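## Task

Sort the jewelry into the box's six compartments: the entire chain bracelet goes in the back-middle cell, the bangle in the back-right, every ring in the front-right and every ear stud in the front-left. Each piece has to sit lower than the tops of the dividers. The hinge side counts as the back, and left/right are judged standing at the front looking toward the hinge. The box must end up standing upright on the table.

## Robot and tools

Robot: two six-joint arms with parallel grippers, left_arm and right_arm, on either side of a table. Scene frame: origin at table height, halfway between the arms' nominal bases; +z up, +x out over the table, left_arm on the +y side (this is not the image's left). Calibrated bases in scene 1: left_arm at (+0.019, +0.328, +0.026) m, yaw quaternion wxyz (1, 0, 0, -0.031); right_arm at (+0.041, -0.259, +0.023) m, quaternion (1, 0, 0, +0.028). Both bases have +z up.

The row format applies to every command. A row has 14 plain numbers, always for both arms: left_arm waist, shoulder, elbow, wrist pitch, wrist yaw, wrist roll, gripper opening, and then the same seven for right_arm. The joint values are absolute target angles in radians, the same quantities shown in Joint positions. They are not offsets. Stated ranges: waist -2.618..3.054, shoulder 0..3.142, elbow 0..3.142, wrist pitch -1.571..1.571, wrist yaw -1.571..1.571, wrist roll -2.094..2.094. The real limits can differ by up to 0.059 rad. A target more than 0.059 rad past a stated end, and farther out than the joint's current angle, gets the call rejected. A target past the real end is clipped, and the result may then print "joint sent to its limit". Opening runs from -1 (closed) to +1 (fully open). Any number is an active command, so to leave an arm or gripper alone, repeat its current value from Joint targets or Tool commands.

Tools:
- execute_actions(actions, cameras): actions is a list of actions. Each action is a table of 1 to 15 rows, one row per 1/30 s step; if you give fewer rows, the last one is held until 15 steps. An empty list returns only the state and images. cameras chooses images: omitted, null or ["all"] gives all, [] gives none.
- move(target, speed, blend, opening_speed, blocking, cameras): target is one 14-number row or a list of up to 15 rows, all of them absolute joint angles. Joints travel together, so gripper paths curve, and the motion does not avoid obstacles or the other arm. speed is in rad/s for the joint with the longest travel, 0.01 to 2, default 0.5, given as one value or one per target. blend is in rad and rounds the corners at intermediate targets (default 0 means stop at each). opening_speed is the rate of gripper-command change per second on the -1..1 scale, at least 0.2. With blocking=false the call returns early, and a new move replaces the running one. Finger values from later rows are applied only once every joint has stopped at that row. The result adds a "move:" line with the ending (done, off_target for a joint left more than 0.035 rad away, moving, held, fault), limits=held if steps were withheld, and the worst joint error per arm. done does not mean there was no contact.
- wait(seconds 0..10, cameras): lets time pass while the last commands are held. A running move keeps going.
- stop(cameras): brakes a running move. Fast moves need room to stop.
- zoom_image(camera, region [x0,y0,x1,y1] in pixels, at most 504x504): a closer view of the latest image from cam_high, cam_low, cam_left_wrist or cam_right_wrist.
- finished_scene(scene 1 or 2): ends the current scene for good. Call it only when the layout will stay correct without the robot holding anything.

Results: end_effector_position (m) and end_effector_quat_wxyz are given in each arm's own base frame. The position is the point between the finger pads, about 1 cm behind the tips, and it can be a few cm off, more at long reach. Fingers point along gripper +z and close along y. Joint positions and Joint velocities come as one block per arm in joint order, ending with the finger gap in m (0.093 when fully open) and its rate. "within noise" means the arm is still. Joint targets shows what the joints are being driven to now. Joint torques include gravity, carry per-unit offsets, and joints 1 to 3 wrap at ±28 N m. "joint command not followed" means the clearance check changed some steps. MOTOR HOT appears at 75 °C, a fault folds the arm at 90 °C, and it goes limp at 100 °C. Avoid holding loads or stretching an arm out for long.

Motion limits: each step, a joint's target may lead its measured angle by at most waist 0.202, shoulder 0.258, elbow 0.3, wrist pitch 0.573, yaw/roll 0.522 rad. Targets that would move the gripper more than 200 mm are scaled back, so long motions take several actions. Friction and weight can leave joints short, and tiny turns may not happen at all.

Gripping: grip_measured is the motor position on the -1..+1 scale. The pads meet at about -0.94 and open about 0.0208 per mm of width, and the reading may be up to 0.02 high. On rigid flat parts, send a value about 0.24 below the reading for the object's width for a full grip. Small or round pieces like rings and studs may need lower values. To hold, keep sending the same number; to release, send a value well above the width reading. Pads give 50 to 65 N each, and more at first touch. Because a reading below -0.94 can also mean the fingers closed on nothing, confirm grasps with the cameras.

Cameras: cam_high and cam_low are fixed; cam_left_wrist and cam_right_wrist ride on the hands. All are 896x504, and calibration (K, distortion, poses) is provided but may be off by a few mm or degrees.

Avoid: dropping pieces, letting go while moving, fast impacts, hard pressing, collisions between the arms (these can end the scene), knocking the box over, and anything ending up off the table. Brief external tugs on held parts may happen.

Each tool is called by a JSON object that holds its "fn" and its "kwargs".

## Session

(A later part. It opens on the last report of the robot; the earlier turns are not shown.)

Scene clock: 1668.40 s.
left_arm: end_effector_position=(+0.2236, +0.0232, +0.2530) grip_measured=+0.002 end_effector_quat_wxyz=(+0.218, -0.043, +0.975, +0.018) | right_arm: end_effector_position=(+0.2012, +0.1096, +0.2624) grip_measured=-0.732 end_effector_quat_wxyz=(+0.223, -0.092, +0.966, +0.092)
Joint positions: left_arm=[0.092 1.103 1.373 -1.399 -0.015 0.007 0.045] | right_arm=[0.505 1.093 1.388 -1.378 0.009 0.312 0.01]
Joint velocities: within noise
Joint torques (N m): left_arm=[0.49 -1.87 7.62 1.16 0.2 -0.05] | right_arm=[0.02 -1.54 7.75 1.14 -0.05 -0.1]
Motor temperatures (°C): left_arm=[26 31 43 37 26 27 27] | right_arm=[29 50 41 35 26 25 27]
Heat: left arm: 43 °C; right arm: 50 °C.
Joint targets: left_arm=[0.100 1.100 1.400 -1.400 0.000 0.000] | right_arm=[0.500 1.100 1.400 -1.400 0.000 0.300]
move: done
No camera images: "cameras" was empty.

{"fn": "move", "kwargs": {"target": [[0.1,1.1,1.4,-1.4,0,0,0,0.675,1.74,1.333,-1.025,0.0,0.55,-0.9],[0.1,1.1,1.4,-1.4,0,0,0,0.675,1.837,1.130,-0.742,0.0,0.55,-0.9],[0.1,1.1,1.4,-1.4,0,0,0,0.653,1.880,1.184,-0.755,0.0,0.53,-0.9],[0.1,1.1,1.4,-1.4,0,0,0,0.589,2.033,1.405,-0.82,0.0,0.468,-0.9],[0.1,1.1,1.4,-1.4,0,0,0,0.60,1.93,1.55,-1.05,0.0,0.48,-0.9],[0.1,1.1,1.4,-1.4,0,0,0,0.62,1.80,1.48,-0.87,0.1,0.47,-0.9]], "speed": [0.9,0.4,0.2,1.0,0.5,0.6], "blend": [0,0,0,0,0.04,0], "cameras": ["cam_right_wrist"]}}

{"fn": "move", "kwargs": {"target": [0.1,1.1,1.4,-1.4,0,0,0,0.5,1.1,1.4,-1.4,0.0,0.3,-0.9], "speed": 0.9, "cameras": []}}

Scene clock: 1702.70 s.
left_arm: end_effector_position=(+0.2236, +0.0232, +0.2530) grip_measured=+0.002 end_effector_quat_wxyz=(+0.218, -0.043, +0.975, +0.018) | right_arm: end_effector_position=(+0.3525, +0.2298, +0.1208) grip_measured=-0.898 end_effector_quat_wxyz=(+0.175, -0.057, +0.982, +0.054)
Joint positions: left_arm=[0.092 1.103 1.373 -1.399 -0.015 0.007 0.045] | right_arm=[0.614 1.819 1.491 -0.886 0.091 0.482 0.002]
Joint velocities: within noise
Joint torques (N m): left_arm=[0.46 -1.85 7.62 1.16 0.2 -0.05] | right_arm=[0.99 -11.9 6.15 1.27 0.18 -0.08]
Motor temperatures (°C): left_arm=[26 31 43 37 26 27 27] | right_arm=[29 48 43 34 26 25 27]
Heat: left arm: 43 °C; right arm: 48 °C.
Joint targets: left_arm=[0.100 1.100 1.400 -1.400 0.000 0.000] | right_arm=[0.620 1.800 1.480 -0.870 0.100 0.470]
move: done
camera_calibration:
cam_right_wrist: T_world_to_cam=[[0.139841, -0.985746, -0.093537, 0.187787], [-0.984781, -0.148303, 0.0906268, 0.409523], [-0.103207, 0.0794401, -0.991483, 0.214321], [0, 0, 0, 1]] pos_world=[0.399149, 0.228819, 0.192947]
Images, in order (width x height): cam_right_wrist 896x504.

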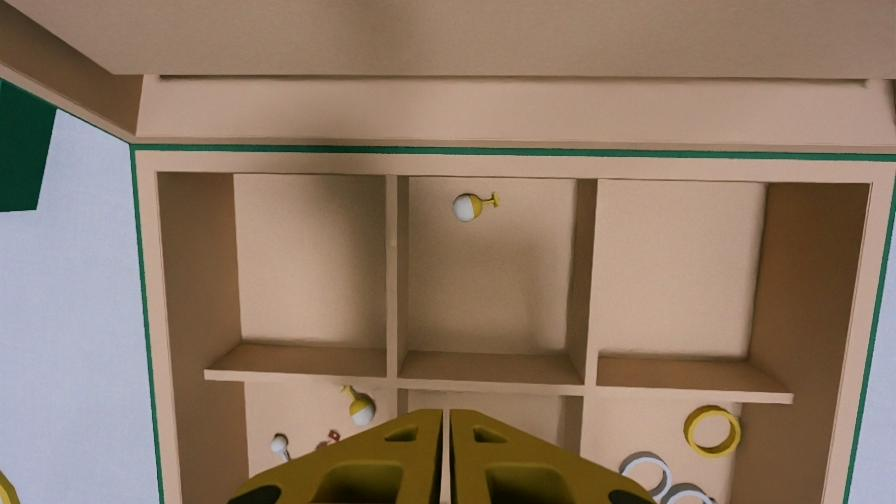

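Scene clock: 1704.23 s.
left_arm: end_effector_position=(+0.2236, +0.0232, +0.2530) grip_measured=+0.002 end_effector_quat_wxyz=(+0.218, -0.043, +0.975, +0.018) | right_arm: end_effector_position=(+0.2026, +0.1106, +0.2698) grip_measured=-0.898 end_effector_quat_wxyz=(+0.233, -0.093, +0.963, +0.096)
Joint positions: left_arm=[0.092 1.103 1.373 -1.399 -0.015 0.007 0.045] | right_arm=[0.507 1.092 1.41 -1.378 0.01 0.312 0.002]
Joint velocities: within noise
Joint torques (N m): left_arm=[0.47 -1.85 7.62 1.16 0.2 -0.05] | right_arm=[-0.08 -1.46 5.61 1.24 -0.07 -0.07]
Motor temperatures (°C): left_arm=[26 31 43 37 26 27 27] | right_arm=[29 48 43 34 26 25 27]
Heat: left arm: 43 °C; right arm: 48 °C.
Joint targets: left_arm=[0.100 1.100 1.400 -1.400 0.000 0.000] | right_arm=[0.500 1.100 1.400 -1.400 0.000 0.300]
move: done
No camera images: "cameras" was empty.

{"fn": "move", "kwargs": {"target": [[0.1,1.1,1.4,-1.4,0,0,0,0.631,1.835,1.44,-1.04,0.0,0.51,-0.9],[0.1,1.1,1.4,-1.4,0,0,0,0.631,1.923,1.245,-0.77,0.0,0.51,-0.9],[0.1,1.1,1.4,-1.4,0,0,0,0.568,2.101,1.508,-0.855,0.0,0.448,-0.9],[0.1,1.1,1.4,-1.4,0,0,0,0.598,1.992,1.366,-0.812,0.0,0.478,-0.9],[0.1,1.1,1.4,-1.4,0,0,0,0.703,1.74,1.03,-0.73,0.0,0.58,-0.9],[0.1,1.1,1.4,-1.4,0,0,0,0.70,1.68,1.25,-1.02,0.0,0.57,-0.9],[0.1,1.1,1.4,-1.4,0,0,0,0.70,1.70,1.38,-0.87,0.1,0.50,-0.73]], "speed": [0.9,0.4,0.3,0.25,1.3,0.5,0.6], "blend": [0,0,0,0,0,0.04,0], "cameras": ["cam_right_wrist","cam_high"]}}

{"fn": "move", "kwargs": {"target": [0.1,1.1,1.4,-1.4,0,0,0,0.5,1.1,1.4,-1.4,0.0,0.3,-0.73], "speed": 0.9, "cameras": []}}

Scene clock: 1739.63 s.
left_arm: end_effector_position=(+0.2236, +0.0232, +0.2530) grip_measured=+0.002 end_effector_quat_wxyz=(+0.218, -0.043, +0.975, +0.018) | right_arm: end_effector_position=(+0.3081, +0.2367, +0.1219) grip_measured=-0.732 end_effector_quat_wxyz=(+0.166, -0.082, +0.981, +0.060)
Joint positions: left_arm=[0.092 1.103 1.373 -1.399 -0.015 0.007 0.045] | right_arm=[0.695 1.707 1.365 -0.886 0.092 0.512 0.01]
Joint velocities: within noise
Joint torques (N m): left_arm=[0.46 -1.87 7.61 1.16 0.2 -0.05] | right_arm=[0.96 -9.62 8.53 1.23 0.21 -0.08]
Motor temperatures (°C): left_arm=[26 31 43 37 26 27 27] | right_arm=[29 47 42 34 26 25 27]
Heat: left arm: 43 °C; right arm: 47 °C.
Joint targets: left_arm=[0.100 1.100 1.400 -1.400 0.000 0.000] | right_arm=[0.700 1.700 1.380 -0.870 0.100 0.500]
move: done
camera_calibration:
cam_right_wrist: T_world_to_cam=[[0.190052, -0.976933, -0.0973723, 0.183823], [-0.974259, -0.199915, 0.104176, 0.374114], [-0.121239, 0.075067, -0.989781, 0.216688], [0, 0, 0, 1]] pos_world=[0.355819, 0.238108, 0.193399]
Images, in order (width x height): cam_high 896x504, cam_right_wrist 896x504.

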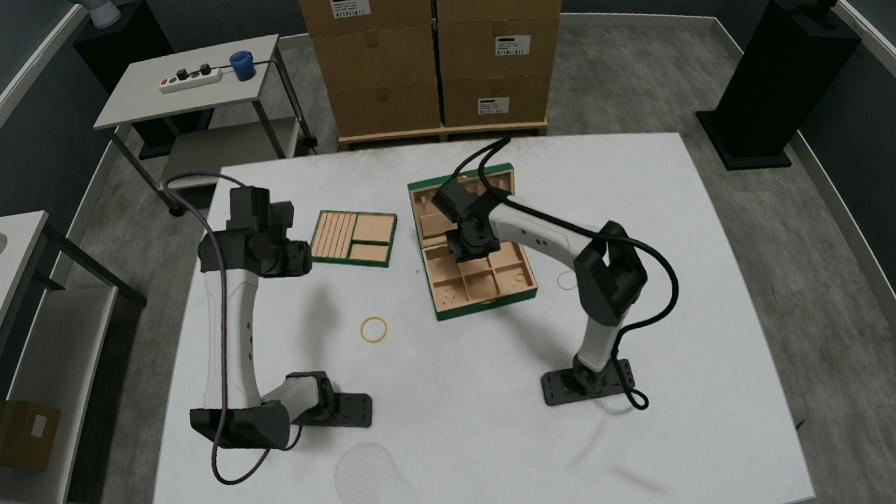

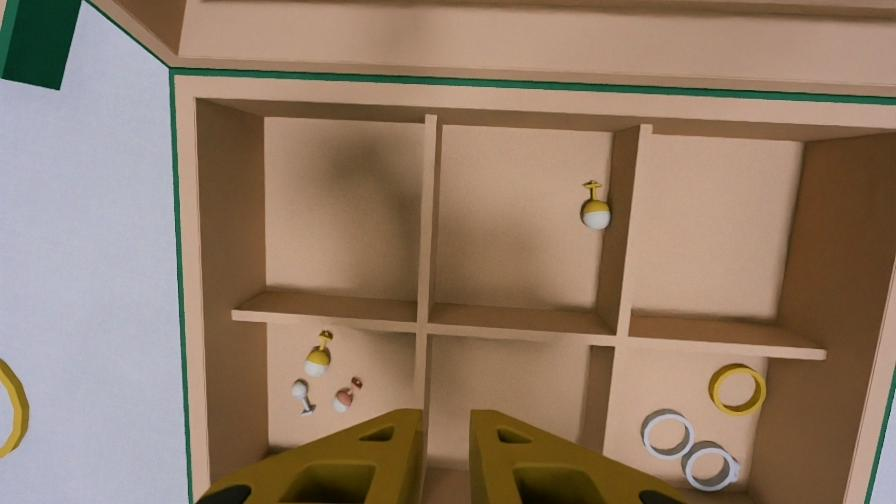

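Scene clock: 1741.13 s.
left_arm: end_effector_position=(+0.2236, +0.0232, +0.2530) grip_measured=+0.002 end_effector_quat_wxyz=(+0.218, -0.043, +0.975, +0.018) | right_arm: end_effector_position=(+0.2012, +0.1096, +0.2624) grip_measured=-0.732 end_effector_quat_wxyz=(+0.223, -0.092, +0.966, +0.092)
Joint positions: left_arm=[0.092 1.103 1.373 -1.399 -0.015 0.007 0.045] | right_arm=[0.505 1.093 1.388 -1.378 0.009 0.312 0.01]
Joint velocities: within noise
Joint torques (N m): left_arm=[0.46 -1.85 7.61 1.16 0.2 -0.06] | right_arm=[0.02 -1.55 7.76 1.16 -0.02 -0.08]
Motor temperatures (°C): left_arm=[26 31 43 37 26 27 27] | right_arm=[29 48 42 34 26 25 27]
Heat: left arm: 43 °C; right arm: 48 °C.
Joint targets: left_arm=[0.100 1.100 1.400 -1.400 0.000 0.000] | right_arm=[0.500 1.100 1.400 -1.400 0.000 0.300]
move: done
No camera images: "cameras" was empty.

{"fn": "move", "kwargs": {"target": [[0.1,1.1,1.4,-1.4,0,0,0,0.13,1.79,1.515,-1.155,0.0,-0.015,-0.9],[0.1,1.1,1.4,-1.4,0,0,0,0.13,1.905,1.20,-0.74,0.0,-0.015,-0.9],[0.1,1.1,1.4,-1.4,0,0,0,0.212,1.905,1.202,-0.74,0.0,0.067,-0.9],[0.1,1.1,1.4,-1.4,0,0,0,0.37,1.935,1.240,-0.75,0.0,0.217,-0.9],[0.1,1.1,1.4,-1.4,0,0,0,0.33,1.80,1.5,-1.15,0.0,0.2,-0.9],[0.1,1.1,1.4,-1.4,0,0,0,0.70,1.70,1.38,-0.87,0.1,0.50,-0.73]], "speed": [0.9,0.5,0.25,1.0,0.6,0.8], "blend": [0.05,0,0,0,0.06,0], "cameras": ["cam_right_wrist","cam_high"]}}

{"fn": "move", "kwargs": {"target": [0.1,1.1,1.4,-1.4,0,0,0,0.5,1.1,1.4,-1.4,0.0,0.3,-0.73], "speed": 0.9, "cameras": []}}

Scene clock: 1789.03 s.
left_arm: end_effector_position=(+0.2236, +0.0232, +0.2530) grip_measured=+0.002 end_effector_quat_wxyz=(+0.218, -0.043, +0.975, +0.018) | right_arm: end_effector_position=(+0.3113, +0.2434, +0.1232) grip_measured=-0.732 end_effector_quat_wxyz=(+0.169, -0.097, +0.979, +0.060)
Joint positions: left_arm=[0.092 1.103 1.373 -1.399 -0.015 0.007 0.045] | right_arm=[0.703 1.727 1.391 -0.886 0.092 0.488 0.01]
Joint velocities: within noise
Joint torques (N m): left_arm=[0.47 -1.85 7.61 1.16 0.2 -0.06] | right_arm=[0.23 -11.67 6.12 1.25 0.2 0.18]
Motor temperatures (°C): left_arm=[26 31 43 37 26 27 27] | right_arm=[29 46 44 34 26 25 27]
Heat: left arm: 43 °C; right arm: 46 °C.
Joint targets: left_arm=[0.100 1.100 1.400 -1.400 0.000 0.000] | right_arm=[0.700 1.700 1.380 -0.870 0.100 0.500]
move: done
camera_calibration:
cam_right_wrist: T_world_to_cam=[[0.220453, -0.971073, -0.0917511, 0.178294], [-0.96859, -0.229038, 0.096827, 0.384649], [-0.115041, 0.0675233, -0.991063, 0.217914], [0, 0, 0, 1]] pos_world=[0.35833, 0.246522, 0.195081]
Images, in order (width x height): cam_high 896x504, cam_right_wrist 896x504.

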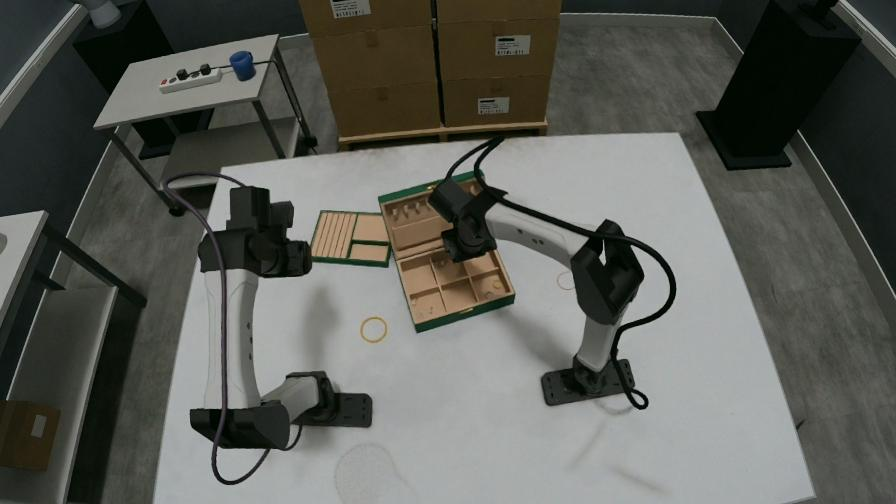

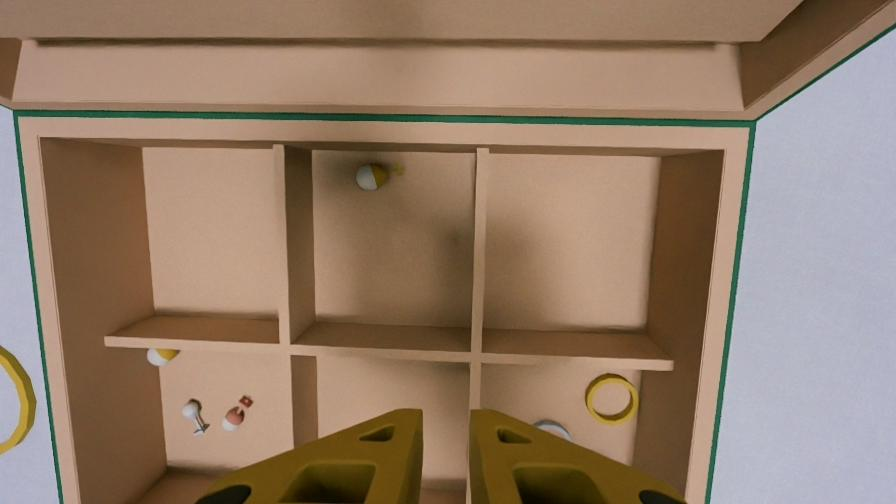

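Scene clock: 1790.53 s.
left_arm: end_effector_position=(+0.2236, +0.0232, +0.2530) grip_measured=+0.002 end_effector_quat_wxyz=(+0.218, -0.043, +0.975, +0.018) | right_arm: end_effector_position=(+0.2011, +0.1095, +0.2621) grip_measured=-0.732 end_effector_quat_wxyz=(+0.223, -0.092, +0.966, +0.092)
Joint positions: left_arm=[0.092 1.103 1.373 -1.399 -0.015 0.007 0.045] | right_arm=[0.505 1.093 1.387 -1.378 0.009 0.312 0.01]
Joint velocities: within noise
Joint torques (N m): left_arm=[0.47 -1.84 7.62 1.16 0.2 -0.05] | right_arm=[0.02 -1.51 7.82 1.16 -0.04 -0.1]
Motor temperatures (°C): left_arm=[26 31 43 37 26 27 27] | right_arm=[29 46 44 34 26 25 27]
Heat: left arm: 43 °C; right arm: 46 °C.
Joint targets: left_arm=[0.100 1.100 1.400 -1.400 0.000 0.000] | right_arm=[0.500 1.100 1.400 -1.400 0.000 0.300]
move: done
No camera images: "cameras" was empty.

{"fn": "move", "kwargs": {"target": [[0.1,1.1,1.4,-1.4,0,0,0,0.806,1.85,1.47,-1.055,0.0,0.598,-0.9],[0.1,1.1,1.4,-1.4,0,0,0,0.806,1.940,1.267,-0.776,0.0,0.598,-0.9],[0.1,1.1,1.4,-1.4,0,0,0,0.715,2.155,1.59,-0.885,0.0,0.507,-0.9],[0.1,1.1,1.4,-1.4,0,0,0,0.7485,2.050,1.45,-0.84,0.0,0.540,-0.9],[0.1,1.1,1.4,-1.4,0,0,0,0.838,1.863,1.186,-0.762,0.0,0.63,-0.9],[0.1,1.1,1.4,-1.4,0,0,0,0.83,1.80,1.4,-1.04,0.0,0.62,-0.9],[0.1,1.1,1.4,-1.4,0,0,0,0.82,1.74,1.42,-0.87,0.1,0.54,-0.73]], "speed": [0.9,0.4,0.3,0.25,0.75,0.5,0.6], "blend": [0.05,0,0,0,0,0.04,0], "cameras": ["cam_right_wrist","cam_high"]}}

{"fn": "move", "kwargs": {"target": [0.1,1.1,1.4,-1.4,0,0,0,0.6,1.1,1.4,-1.4,0.0,0.3,-0.73], "speed": 0.9, "cameras": []}}

Scene clock: 1825.50 s.
left_arm: end_effector_position=(+0.2236, +0.0232, +0.2530) grip_measured=+0.002 end_effector_quat_wxyz=(+0.218, -0.043, +0.975, +0.018) | right_arm: end_effector_position=(+0.2812, +0.2820, +0.1137) grip_measured=-0.732 end_effector_quat_wxyz=(+0.154, -0.127, +0.978, +0.068)
Joint positions: left_arm=[0.092 1.103 1.373 -1.399 -0.015 0.007 0.045] | right_arm=[0.825 1.762 1.403 -0.886 0.092 0.552 0.01]
Joint velocities: within noise
Joint torques (N m): left_arm=[0.46 -1.85 7.62 1.16 0.2 -0.05] | right_arm=[0.02 -11.58 8.73 1.2 0.2 -0.08]
Motor temperatures (°C): left_arm=[26 31 43 37 26 27 27] | right_arm=[29 47 44 33 26 25 27]
Heat: left arm: 43 °C; right arm: 47 °C.
Joint targets: left_arm=[0.100 1.100 1.400 -1.400 0.000 0.000] | right_arm=[0.820 1.740 1.420 -0.870 0.100 0.540]
move: done
camera_calibration:
cam_right_wrist: T_world_to_cam=[[0.278194, -0.955138, -0.101587, 0.201969], [-0.949241, -0.289548, 0.122898, 0.373915], [-0.146799, 0.0622414, -0.987206, 0.21243], [0, 0, 0, 1]] pos_world=[0.329934, 0.287953, 0.184277]
Images, in order (width x height): cam_high 896x504, cam_right_wrist 896x504.

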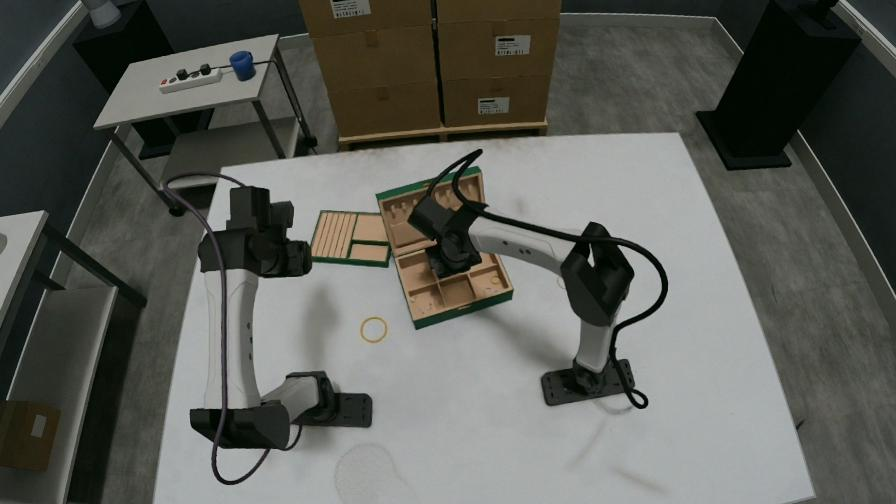

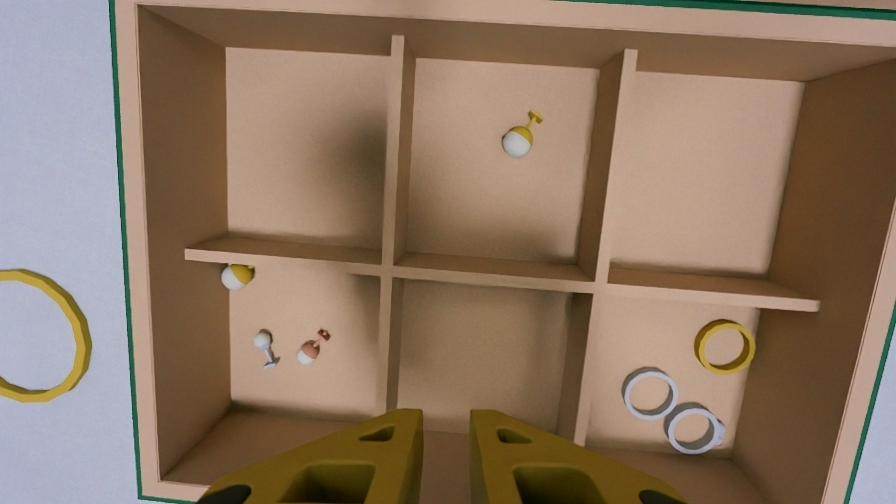

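Scene clock: 1827.03 s.
left_arm: end_effector_position=(+0.2236, +0.0232, +0.2530) grip_measured=+0.002 end_effector_quat_wxyz=(+0.218, -0.043, +0.975, +0.018) | right_arm: end_effector_position=(+0.1903, +0.1298, +0.2675) grip_measured=-0.732 end_effector_quat_wxyz=(+0.225, -0.140, +0.958, +0.106)
Joint positions: left_arm=[0.092 1.103 1.373 -1.399 -0.015 0.007 0.045] | right_arm=[0.605 1.092 1.403 -1.378 0.009 0.312 0.01]
Joint velocities: within noise
Joint torques (N m): left_arm=[0.46 -1.85 7.61 1.16 0.2 -0.05] | right_arm=[0.01 -1.46 6.31 1.17 -0.04 -0.11]
Motor temperatures (°C): left_arm=[26 31 43 37 26 27 27] | right_arm=[29 47 44 33 26 25 27]
Heat: left arm: 43 °C; right arm: 47 °C.
Joint targets: left_arm=[0.100 1.100 1.400 -1.400 0.000 0.000] | right_arm=[0.600 1.100 1.400 -1.400 0.000 0.300]
move: done
No camera images: "cameras" was empty.

{"fn": "move", "kwargs": {"target": [[0.1,1.1,1.4,-1.4,0,0,0,0.73,2.0,1.80,-1.15,0.1,2.08,-0.63],[0.1,1.1,1.4,-1.4,0,0,0,0.739,2.158,1.690,-0.922,0.113,2.09,-0.63]], "speed": [0.9,0.4], "blend": [0.05,0], "cameras": ["cam_right_wrist"]}}

Scene clock: 1869.27 s.
left_arm: end_effector_position=(+0.2236, +0.0232, +0.2530) grip_measured=+0.002 end_effector_quat_wxyz=(+0.218, -0.043, +0.975, +0.018) | right_arm: end_effector_position=(+0.3491, +0.2904, +0.0446) grip_measured=-0.632 end_effector_quat_wxyz=(+0.066, +0.623, +0.775, +0.080)
Joint positions: left_arm=[0.092 1.103 1.373 -1.399 -0.015 0.007 0.045] | right_arm=[0.733 2.147 1.696 -0.94 0.105 2.076 0.015]
Joint velocities: within noise
Joint torques (N m): left_arm=[0.47 -1.85 7.61 1.16 0.2 -0.06] | right_arm=[1.01 -11.51 6.11 0.81 0.24 0.17]
Motor temperatures (°C): left_arm=[26 31 43 37 26 27 27] | right_arm=[29 44 43 34 26 25 27]
Heat: left arm: 43 °C; right arm: 44 °C.
Joint targets: left_arm=[0.100 1.100 1.400 -1.400 0.000 0.000] | right_arm=[0.739 2.158 1.690 -0.922 0.113 2.089]
joint sent to its limit (right arm) — the wrist roll, upper limit.
move: done
camera_calibration:
cam_right_wrist: T_world_to_cam=[[-0.95164, -0.217632, -0.216836, 0.404342], [-0.292201, 0.859151, 0.420094, -0.126955], [0.0948694, 0.463138, -0.881194, -0.0518496], [0, 0, 0, 1]] pos_world=[0.352611, 0.221084, 0.0953194]
Images, in order (width x height): cam_right_wrist 896x504.

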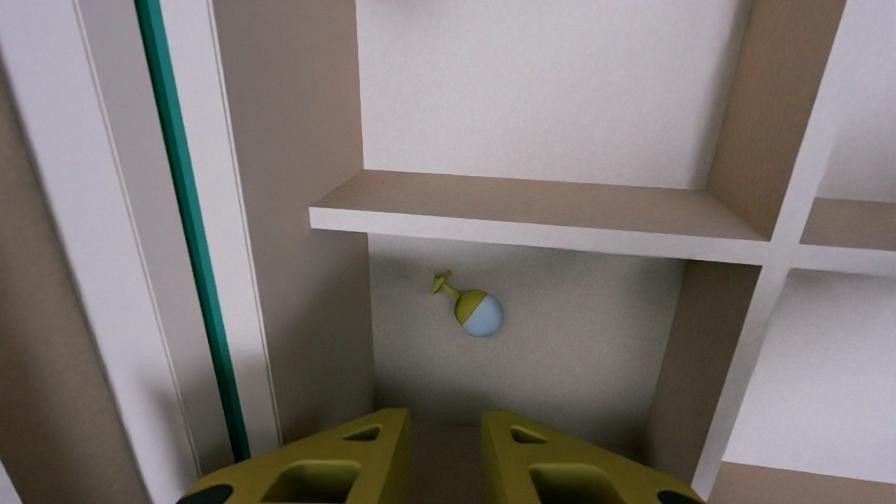

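{"fn": "execute_actions", "kwargs": {"actions": [], "cameras": ["cam_right_wrist","cam_high"]}}

Scene clock: 1909.03 s.
left_arm: end_effector_position=(+0.2236, +0.0232, +0.2530) grip_measured=+0.002 end_effector_quat_wxyz=(+0.218, -0.043, +0.975, +0.018) | right_arm: end_effector_position=(+0.3494, +0.2907, +0.0447) grip_measured=-0.632 end_effector_quat_wxyz=(+0.067, +0.623, +0.775, +0.081)
Joint positions: left_arm=[0.092 1.103 1.373 -1.399 -0.015 0.007 0.045] | right_arm=[0.733 2.147 1.696 -0.938 0.105 2.077 0.015]
Joint velocities: within noise
Joint torques (N m): left_arm=[0.47 -1.87 7.62 1.16 0.2 -0.05] | right_arm=[1.01 -11.52 6.09 0.79 0.22 0.16]
Motor temperatures (°C): left_arm=[26 31 43 37 26 27 27] | right_arm=[29 52 42 32 26 25 27]
Heat: left arm: 43 °C; right arm: 52 °C.
Joint targets: left_arm=[0.100 1.100 1.400 -1.400 0.000 0.000] | right_arm=[0.739 2.158 1.690 -0.922 0.113 2.089]
Tool commands: left_gripper/opening=+0.0 right_gripper/opening=-0.63
camera_calibration:
cam_right_wrist: T_world_to_cam=[[-0.951376, -0.216977, -0.218643, 0.404575], [-0.292516, 0.858828, 0.420534, -0.126916], [0.0965302, 0.464042, -0.880538, -0.052797], [0, 0, 0, 1]] pos_world=[0.352875, 0.221283, 0.0953403]
Images, in order (width x height): cam_high 896x504, cam_right_wrist 896x504.

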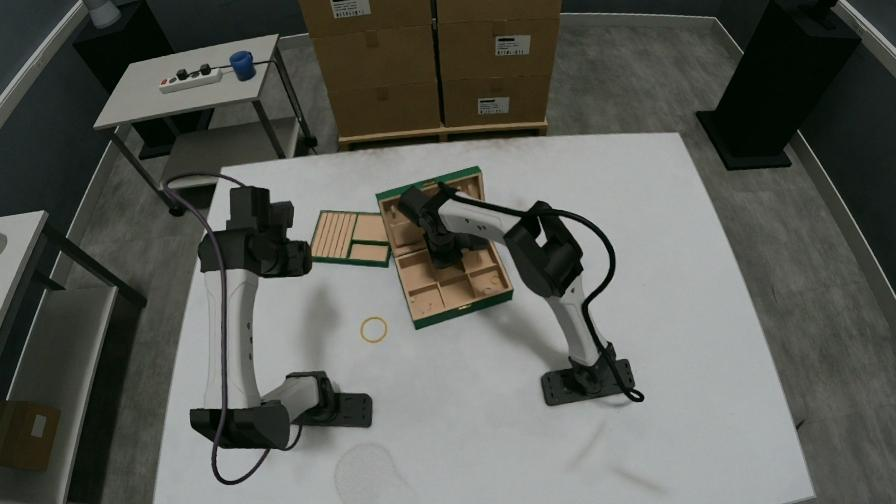

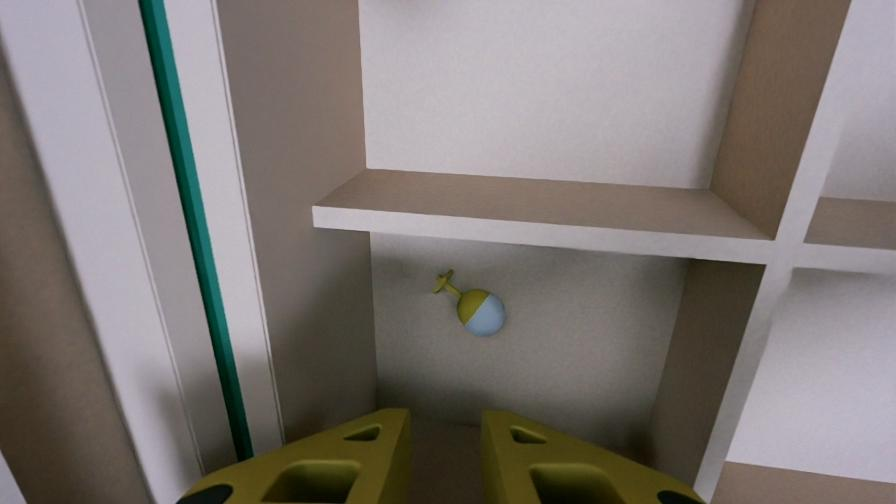

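{"fn": "move", "kwargs": {"target": [[0.1,1.1,1.4,-1.4,0,0,0,0.741,2.200,1.602,-0.793,0.113,2.092,-0.63]], "speed": 0.2, "cameras": ["cam_right_wrist"]}}

Scene clock: 1922.23 s.
left_arm: end_effector_position=(+0.2236, +0.0232, +0.2530) grip_measured=+0.002 end_effector_quat_wxyz=(+0.218, -0.043, +0.975, +0.018) | right_arm: end_effector_position=(+0.3484, +0.2912, +0.0107) grip_measured=-0.632 end_effector_quat_wxyz=(+0.067, +0.622, +0.776, +0.081)
Joint positions: left_arm=[0.092 1.103 1.373 -1.399 -0.015 0.007 0.045] | right_arm=[0.735 2.181 1.611 -0.819 0.106 2.077 0.015]
Joint velocities: within noise
Joint torques (N m): left_arm=[0.47 -1.85 7.62 1.16 0.2 -0.05] | right_arm=[0.92 -10.91 5.52 0.9 0.21 0.16]
Motor temperatures (°C): left_arm=[26 31 43 37 26 27 27] | right_arm=[29 53 42 32 26 25 27]
Heat: left arm: 43 °C; right arm: 53 °C.
Joint targets: left_arm=[0.100 1.100 1.400 -1.400 0.000 0.000] | right_arm=[0.741 2.200 1.602 -0.793 0.113 2.089]
joint sent to its limit (right arm) — the wrist roll, upper limit.
move: done
camera_calibration:
cam_right_wrist: T_world_to_cam=[[-0.950799, -0.219136, -0.219001, 0.396741], [-0.294574, 0.858396, 0.41998, -0.112532], [0.095957, 0.463828, -0.880713, -0.0826575], [0, 0, 0, 1]] pos_world=[0.352003, 0.221876, 0.0613502]
Images, in order (width x height): cam_right_wrist 896x504.

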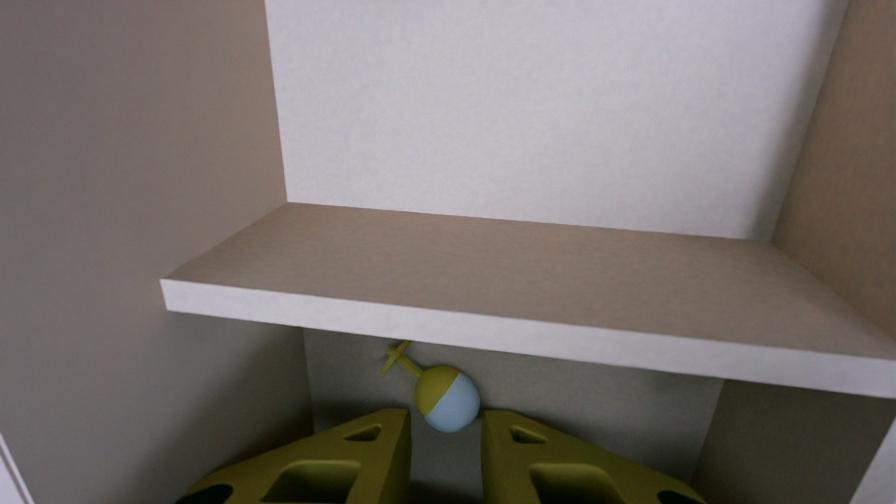

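{"fn": "move", "kwargs": {"target": [[0.1,1.1,1.4,-1.4,0,0,0,0.740,2.216,1.600,-0.806,0.113,2.09,-0.63],[0.1,1.1,1.4,-1.4,0,0,0,0.740,2.216,1.600,-0.806,0.113,2.09,-1]], "speed": 0.15, "opening_speed": 0.6, "cameras": ["cam_right_wrist"]}}

Scene clock: 1932.17 s.
left_arm: end_effector_position=(+0.2236, +0.0232, +0.2530) grip_measured=+0.002 end_effector_quat_wxyz=(+0.218, -0.043, +0.975, +0.018) | right_arm: end_effector_position=(+0.3482, +0.2910, +0.0092) grip_measured=-0.973 end_effector_quat_wxyz=(+0.067, +0.622, +0.776, +0.079)
Joint positions: left_arm=[0.092 1.103 1.373 -1.399 -0.015 0.007 0.045] | right_arm=[0.735 2.185 1.611 -0.819 0.106 2.077 0]
Joint velocities: within noise
Joint torques (N m): left_arm=[0.49 -1.85 7.62 1.16 0.2 -0.05] | right_arm=[0.85 -9.74 5.33 0.75 0.22 0.16]
Motor temperatures (°C): left_arm=[26 31 43 37 26 27 27] | right_arm=[29 55 42 32 26 25 27]
Heat: left arm: 43 °C; right arm: 55 °C.
Joint targets: left_arm=[0.100 1.100 1.400 -1.400 0.000 0.000] | right_arm=[0.740 2.216 1.600 -0.806 0.113 2.089]
joint sent to its limit (right arm) — the wrist roll, upper limit.
move: done; joint sent to its limit at target 1
camera_calibration:
cam_right_wrist: T_world_to_cam=[[-0.951353, -0.219637, -0.216074, 0.396423], [-0.293507, 0.859362, 0.41875, -0.112421], [0.0937131, 0.461798, -0.882021, -0.0824486], [0, 0, 0, 1]] pos_world=[0.351869, 0.221754, 0.0600119]
Images, in order (width x height): cam_right_wrist 896x504.

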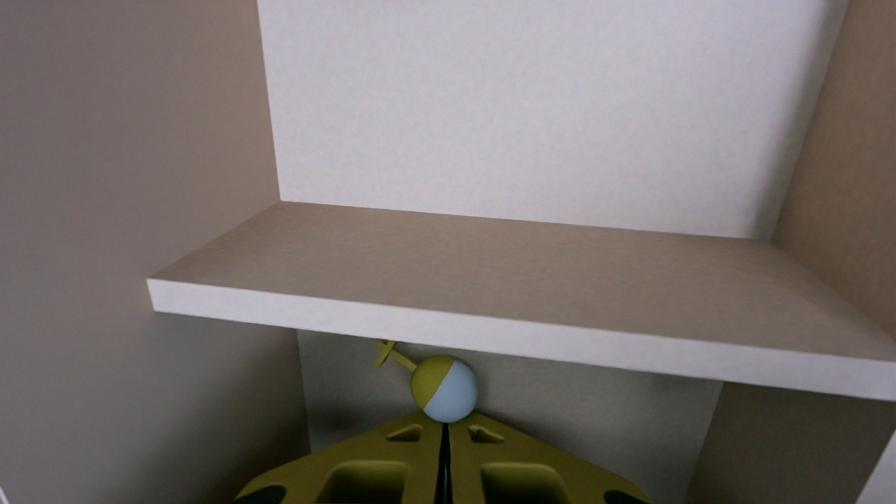

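{"fn": "move", "kwargs": {"target": [[0.1,1.1,1.4,-1.4,0,0,0,0.735,2.150,1.611,-0.79,0.106,2.09,-0.63],[0.1,1.1,1.4,-1.4,0,0,0,0.714,2.150,1.60,-0.776,0.106,2.09,-0.63],[0.1,1.1,1.4,-1.4,0,0,0,0.714,2.212,1.577,-0.786,0.106,2.09,-0.63]], "speed": 0.2, "opening_speed": 0.8, "cameras": ["cam_right_wrist"]}}

Scene clock: 1962.70 s.
left_arm: end_effector_position=(+0.2236, +0.0232, +0.2530) grip_measured=+0.002 end_effector_quat_wxyz=(+0.218, -0.043, +0.975, +0.018) | right_arm: end_effector_position=(+0.3488, +0.2910, +0.0093) grip_measured=-0.633 end_effector_quat_wxyz=(+0.063, +0.625, +0.774, +0.083)
Joint positions: left_arm=[0.092 1.103 1.373 -1.399 -0.015 0.007 0.045] | right_arm=[0.731 2.181 1.605 -0.81 0.097 2.081 0.015]
Joint velocities: within noise
Joint torques (N m): left_arm=[0.46 -1.85 7.62 1.16 0.2 -0.05] | right_arm=[-1.01 -9.74 3.75 0.89 0.23 0.11]
Motor temperatures (°C): left_arm=[26 31 43 37 26 27 27] | right_arm=[29 54 41 32 26 25 27]
Heat: left arm: 43 °C; right arm: 54 °C.
Joint targets: left_arm=[0.100 1.100 1.400 -1.400 0.000 0.000] | right_arm=[0.714 2.212 1.577 -0.786 0.106 2.089]
joint sent to its limit (right arm) — the wrist roll, upper limit.
move: done; joint sent to its limit at targets 1 and 2
camera_calibration:
cam_right_wrist: T_world_to_cam=[[-0.953086, -0.210736, -0.217298, 0.395025], [-0.287213, 0.856255, 0.429344, -0.113693], [0.0955842, 0.471612, -0.87661, -0.0860111], [0, 0, 0, 1]] pos_world=[0.35206, 0.22116, 0.0592535]
Images, in order (width x height): cam_right_wrist 896x504.

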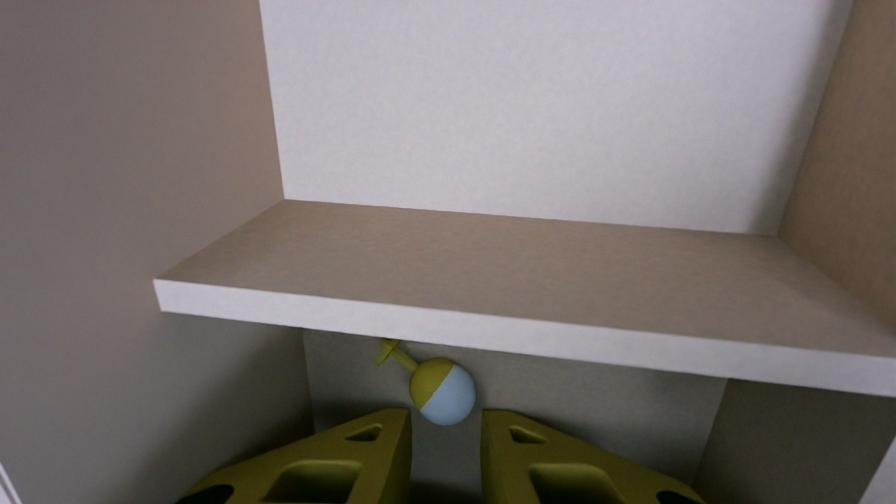

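{"fn": "move", "kwargs": {"target": [[0.1,1.1,1.4,-1.4,0,0,0,0.704,2.212,1.565,-0.780,0.106,2.09,-0.63]], "speed": 0.2, "cameras": ["cam_right_wrist"]}}

Scene clock: 1975.27 s.
left_arm: end_effector_position=(+0.2236, +0.0232, +0.2530) grip_measured=+0.002 end_effector_quat_wxyz=(+0.218, -0.043, +0.975, +0.018) | right_arm: end_effector_position=(+0.3489, +0.2907, +0.0087) grip_measured=-0.633 end_effector_quat_wxyz=(+0.059, +0.626, +0.773, +0.085)
Joint positions: left_arm=[0.092 1.103 1.373 -1.399 -0.015 0.007 0.045] | right_arm=[0.727 2.179 1.6 -0.804 0.089 2.081 0.015]
Joint velocities: within noise
Joint torques (N m): left_arm=[0.46 -1.85 7.62 1.16 0.2 -0.05] | right_arm=[-1.54 -9.54 3.06 0.89 0.29 0.12]
Motor temperatures (°C): left_arm=[26 31 43 37 26 27 27] | right_arm=[29 55 41 31 26 25 27]
Heat: left arm: 43 °C; right arm: 55 °C.
Joint targets: left_arm=[0.100 1.100 1.400 -1.400 0.000 0.000] | right_arm=[0.704 2.212 1.565 -0.780 0.106 2.089]
joint sent to its limit (right arm) — the wrist roll, upper limit.
move: done
camera_calibration:
cam_right_wrist: T_world_to_cam=[[-0.954377, -0.20692, -0.215286, 0.394326], [-0.28364, 0.853576, 0.436986, -0.113707], [0.0933418, 0.478114, -0.873324, -0.087482], [0, 0, 0, 1]] pos_world=[0.352249, 0.220478, 0.0581814]
Images, in order (width x height): cam_right_wrist 896x504.

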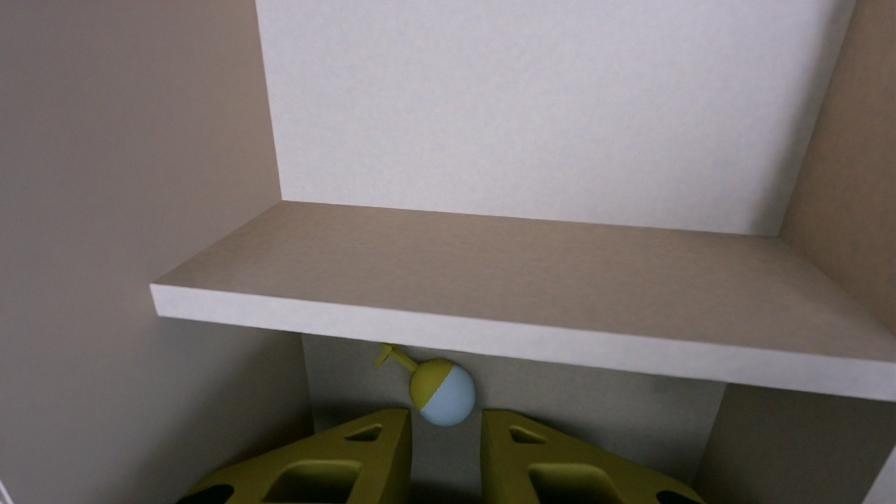

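{"fn": "move", "kwargs": {"target": [[0.1,1.1,1.4,-1.4,0,0,0,0.722,2.145,1.59,-0.77,0.106,2.09,-0.63],[0.1,1.1,1.4,-1.4,0,0,0,0.711,2.145,1.583,-0.765,0.106,2.09,-0.63]], "speed": 0.2, "cameras": ["cam_right_wrist"]}}

{"fn": "zoom_image", "kwargs": {"camera": "cam_right_wrist", "region": [250, 250, 650, 504]}}

Scene clock: 1997.40 s.
left_arm: end_effector_position=(+0.2236, +0.0232, +0.2530) grip_measured=+0.002 end_effector_quat_wxyz=(+0.218, -0.043, +0.975, +0.018) | right_arm: end_effector_position=(+0.3493, +0.2912, +0.0106) grip_measured=-0.633 end_effector_quat_wxyz=(+0.059, +0.626, +0.772, +0.089)
Joint positions: left_arm=[0.092 1.103 1.373 -1.399 -0.015 0.007 0.045] | right_arm=[0.727 2.173 1.595 -0.798 0.088 2.081 0.015]
Joint velocities: within noise
Joint torques (N m): left_arm=[0.46 -1.85 7.62 1.16 0.2 -0.05] | right_arm=[-0.94 -15.2 5.23 1 0.32 0.11]
Motor temperatures (°C): left_arm=[26 31 43 37 26 27 27] | right_arm=[30 55 39 31 27 25 27]
Heat: left arm: 43 °C; right arm: 55 °C.
Joint targets: left_arm=[0.100 1.100 1.400 -1.400 0.000 0.000] | right_arm=[0.711 2.145 1.583 -0.765 0.106 2.089]
joint sent to its limit (right arm) — the wrist roll, upper limit.
move: done; joint sent to its limit at target 1
camera_calibration:
cam_right_wrist: T_world_to_cam=[[-0.953085, -0.205716, -0.222056, 0.394498], [-0.286296, 0.85084, 0.440575, -0.113176], [0.098301, 0.483479, -0.869819, -0.0894838], [0, 0, 0, 1]] pos_world=[0.352385, 0.220713, 0.0596284]
Images, in order (width x height): cam_right_wrist 896x504.

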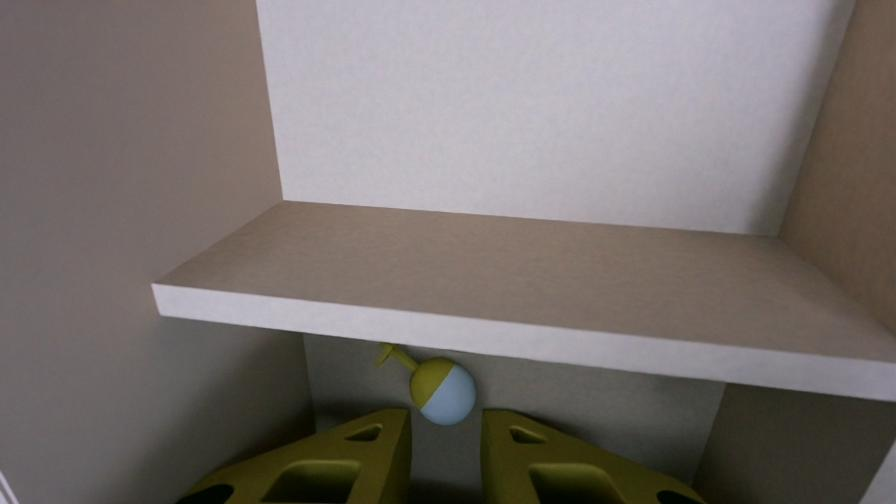

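Scaled by 1.260 from the camera's 896x504 image, which has a finer 1280x720 frame.

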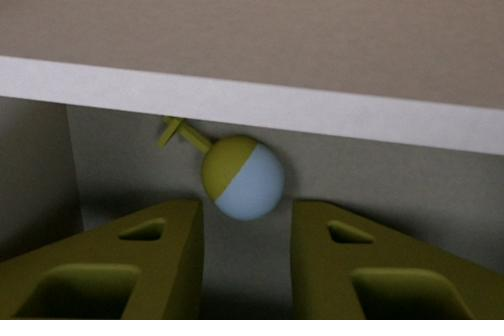

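{"fn": "move", "kwargs": {"target": [[0.1,1.1,1.4,-1.4,0,0,0,0.727,2.125,1.595,-0.77,0.1,2.08,-0.63],[0.1,1.1,1.4,-1.4,0,0,0,0.712,2.125,1.595,-0.765,0.098,2.08,-0.63]], "speed": 0.2, "cameras": ["cam_right_wrist"]}}

Scene clock: 2003.37 s.
left_arm: end_effector_position=(+0.2236, +0.0232, +0.2530) grip_measured=+0.002 end_effector_quat_wxyz=(+0.218, -0.043, +0.975, +0.018) | right_arm: end_effector_position=(+0.3495, +0.2914, +0.0116) grip_measured=-0.633 end_effector_quat_wxyz=(+0.059, +0.626, +0.772, +0.091)
Joint positions: left_arm=[0.092 1.103 1.373 -1.399 -0.015 0.007 0.045] | right_arm=[0.727 2.17 1.595 -0.797 0.086 2.081 0.015]
Joint velocities: within noise
Joint torques (N m): left_arm=[0.47 -1.84 7.61 1.16 0.21 -0.06] | right_arm=[-0.76 -16.84 6.48 1 0.24 0.03]
Motor temperatures (°C): left_arm=[26 31 43 37 26 27 27] | right_arm=[30 58 40 32 27 25 27]
Heat: left arm: 43 °C; right arm: 58 °C.
Joint targets: left_arm=[0.100 1.100 1.400 -1.400 0.000 0.000] | right_arm=[0.712 2.125 1.595 -0.765 0.098 2.080]
move: off_target (right_arm); right_arm: the shoulder is farthest, 0.045 rad from its target
camera_calibration:
cam_right_wrist: T_world_to_cam=[[-0.952998, -0.204639, -0.223424, 0.394567], [-0.286297, 0.84955, 0.443057, -0.113297], [0.099143, 0.486197, -0.868207, -0.0898336], [0, 0, 0, 1]] pos_world=[0.352491, 0.220672, 0.0603584]
Images, in order (width x height): cam_right_wrist 896x504.

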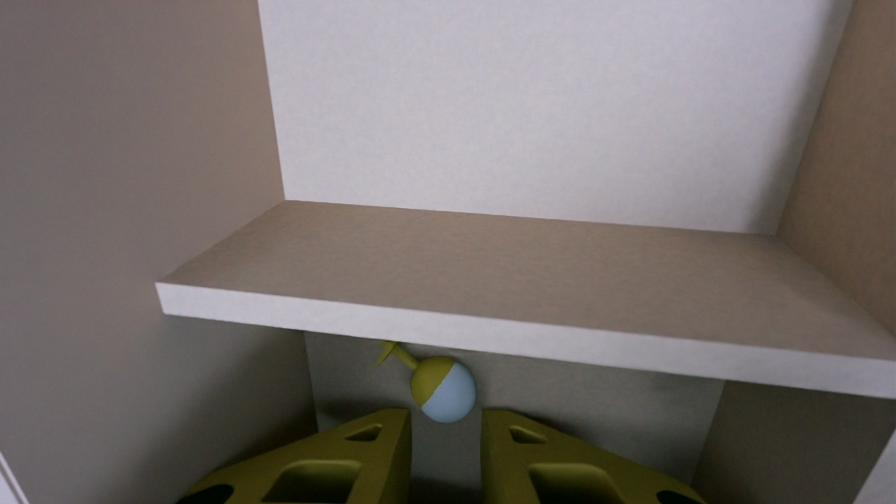

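{"fn": "move", "kwargs": {"target": [[0.1,1.1,1.4,-1.4,0,0,0,0.72,2.10,1.625,-0.79,0.092,2.08,-0.63]], "speed": 0.2, "cameras": ["cam_right_wrist","cam_low"]}}

Scene clock: 2008.63 s.
left_arm: end_effector_position=(+0.2236, +0.0232, +0.2530) grip_measured=+0.002 end_effector_quat_wxyz=(+0.218, -0.043, +0.975, +0.018) | right_arm: end_effector_position=(+0.3494, +0.2913, +0.0227) grip_measured=-0.633 end_effector_quat_wxyz=(+0.059, +0.626, +0.771, +0.098)
Joint positions: left_arm=[0.092 1.103 1.373 -1.399 -0.015 0.007 0.045] | right_arm=[0.726 2.143 1.595 -0.808 0.085 2.081 0.015]
Joint velocities: within noise
Joint torques (N m): left_arm=[0.46 -1.85 7.62 1.16 0.2 -0.05] | right_arm=[-0.08 -16.49 9.4 0.89 0.21 0.03]
Motor temperatures (°C): left_arm=[26 31 43 37 26 27 27] | right_arm=[29 61 40 32 27 25 27]
Heat: left arm: 43 °C; right arm: 61 °C.
Joint targets: left_arm=[0.100 1.100 1.400 -1.400 0.000 0.000] | right_arm=[0.720 2.100 1.625 -0.790 0.092 2.080]
move: off_target (right_arm); right_arm: the shoulder is farthest, 0.043 rad from its target
camera_calibration:
cam_right_wrist: T_world_to_cam=[[-0.950512, -0.201919, -0.236125, 0.395601], [-0.291058, 0.844583, 0.449406, -0.11527], [0.108683, 0.495892, -0.861556, -0.0863907], [0, 0, 0, 1]] pos_world=[0.351863, 0.220075, 0.0707839]
Images, in order (width x height): cam_low 896x504, cam_right_wrist 896x504.

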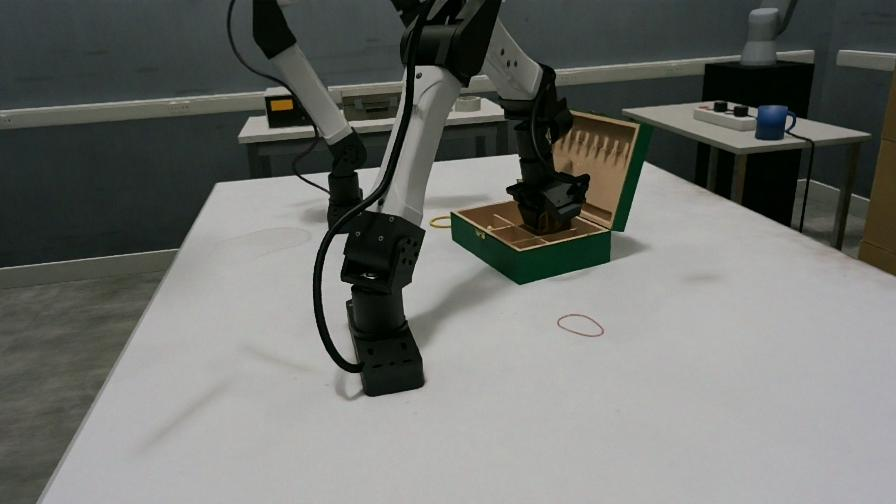

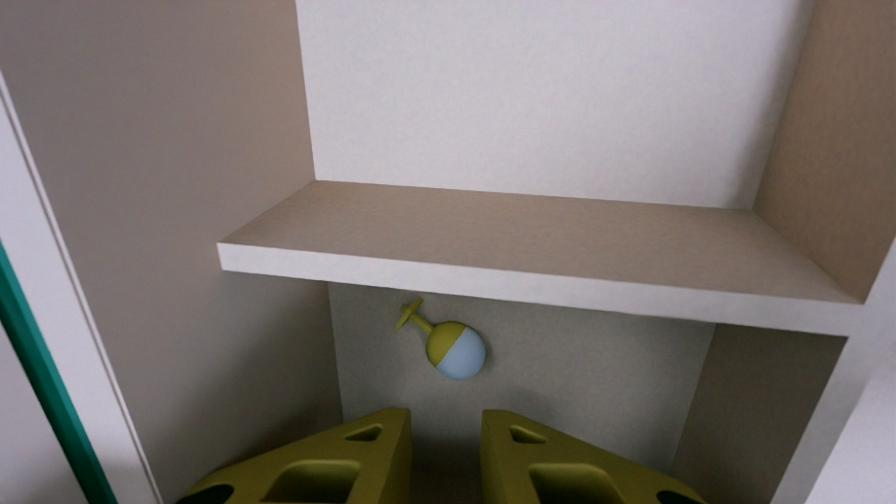

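{"fn": "move", "kwargs": {"target": [[0.1,1.1,1.4,-1.4,0,0,0,0.704,2.110,1.60,-0.82,0.08,2.08,-0.63],[0.1,1.1,1.4,-1.4,0,0,0,0.704,2.178,1.555,-0.765,0.08,2.08,-0.63]], "speed": 0.2, "cameras": ["cam_right_wrist"]}}

Scene clock: 2033.07 s.
left_arm: end_effector_position=(+0.2236, +0.0232, +0.2530) grip_measured=+0.002 end_effector_quat_wxyz=(+0.218, -0.043, +0.975, +0.018) | right_arm: end_effector_position=(+0.3491, +0.2836, +0.0101) grip_measured=-0.632 end_effector_quat_wxyz=(+0.053, +0.633, +0.767, +0.089)
Joint positions: left_arm=[0.092 1.103 1.373 -1.399 -0.015 0.007 0.045] | right_arm=[0.71 2.155 1.566 -0.787 0.073 2.081 0.015]
Joint velocities: within noise
Joint torques (N m): left_arm=[0.47 -1.85 7.61 1.16 0.2 -0.06] | right_arm=[0.02 -10.4 5.34 0.89 0.19 0.03]
Motor temperatures (°C): left_arm=[26 31 43 37 26 27 27] | right_arm=[29 73 44 31 26 25 27]
Heat: left arm: 43 °C; right arm: 73 °C.
Joint targets: left_arm=[0.100 1.100 1.400 -1.400 0.000 0.000] | right_arm=[0.704 2.178 1.555 -0.765 0.080 2.080]
move: done
camera_calibration:
cam_right_wrist: T_world_to_cam=[[-0.958338, -0.189109, -0.214071, 0.389609], [-0.268827, 0.850447, 0.452186, -0.112594], [0.096544, 0.490895, -0.865853, -0.0877401], [0, 0, 0, 1]] pos_world=[0.35158, 0.212505, 0.0583478]
Images, in order (width x height): cam_right_wrist 896x504.

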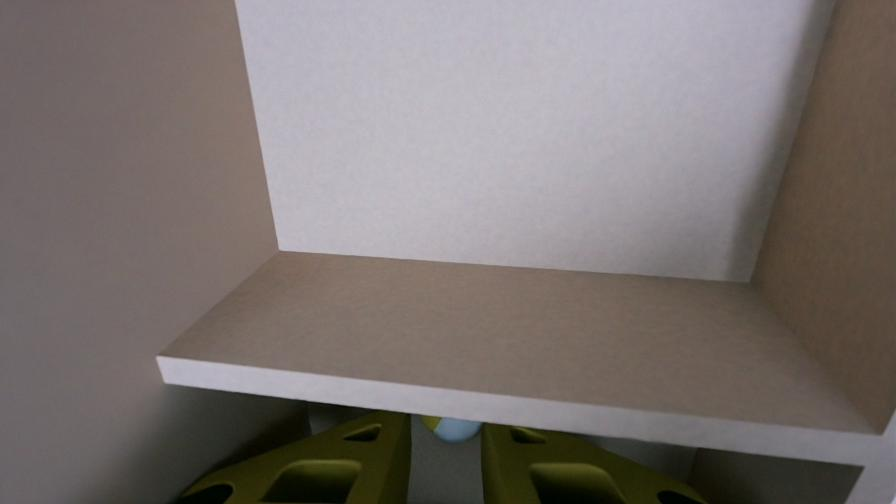

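{"fn": "move", "kwargs": {"target": [[0.1,1.1,1.4,-1.4,0,0,0,0.704,2.178,1.555,-0.775,0.08,2.08,-1],[0.1,1.1,1.4,-1.4,0,0,0,0.71,2.03,1.65,-0.98,0.08,2.08,-1]], "speed": 0.4, "opening_speed": 0.8, "cameras": ["cam_right_wrist"]}}

Scene clock: 2049.47 s.
left_arm: end_effector_position=(+0.2236, +0.0232, +0.2530) grip_measured=+0.002 end_effector_quat_wxyz=(+0.218, -0.043, +0.975, +0.018) | right_arm: end_effector_position=(+0.3404, +0.2761, +0.0686) grip_measured=-0.973 end_effector_quat_wxyz=(+0.053, +0.633, +0.767, +0.093)
Joint positions: left_arm=[0.092 1.103 1.373 -1.399 -0.015 0.007 0.045] | right_arm=[0.71 2.047 1.638 -0.96 0.073 2.081 0]
Joint velocities: within noise
Joint torques (N m): left_arm=[0.46 -1.85 7.62 1.16 0.2 -0.05] | right_arm=[0.54 -13.42 7.86 0.49 0.2 0.03]
Motor temperatures (°C): left_arm=[26 31 43 37 26 27 27] | right_arm=[29 69 43 31 26 25 27]
Heat: left arm: 43 °C; right arm: 69 °C.
Joint targets: left_arm=[0.100 1.100 1.400 -1.400 0.000 0.000] | right_arm=[0.710 2.030 1.650 -0.980 0.080 2.080]
move: done
camera_calibration:
cam_right_wrist: T_world_to_cam=[[-0.957207, -0.188138, -0.219905, 0.39216], [-0.271189, 0.848419, 0.454579, -0.13386], [0.101048, 0.494762, -0.863134, -0.0353418], [0, 0, 0, 1]] pos_world=[0.342648, 0.204836, 0.116583]
Images, in order (width x height): cam_right_wrist 896x504.

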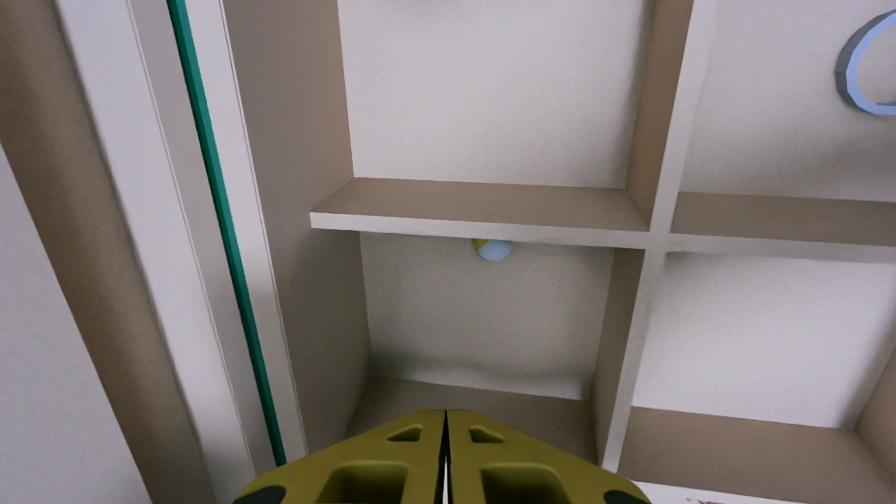

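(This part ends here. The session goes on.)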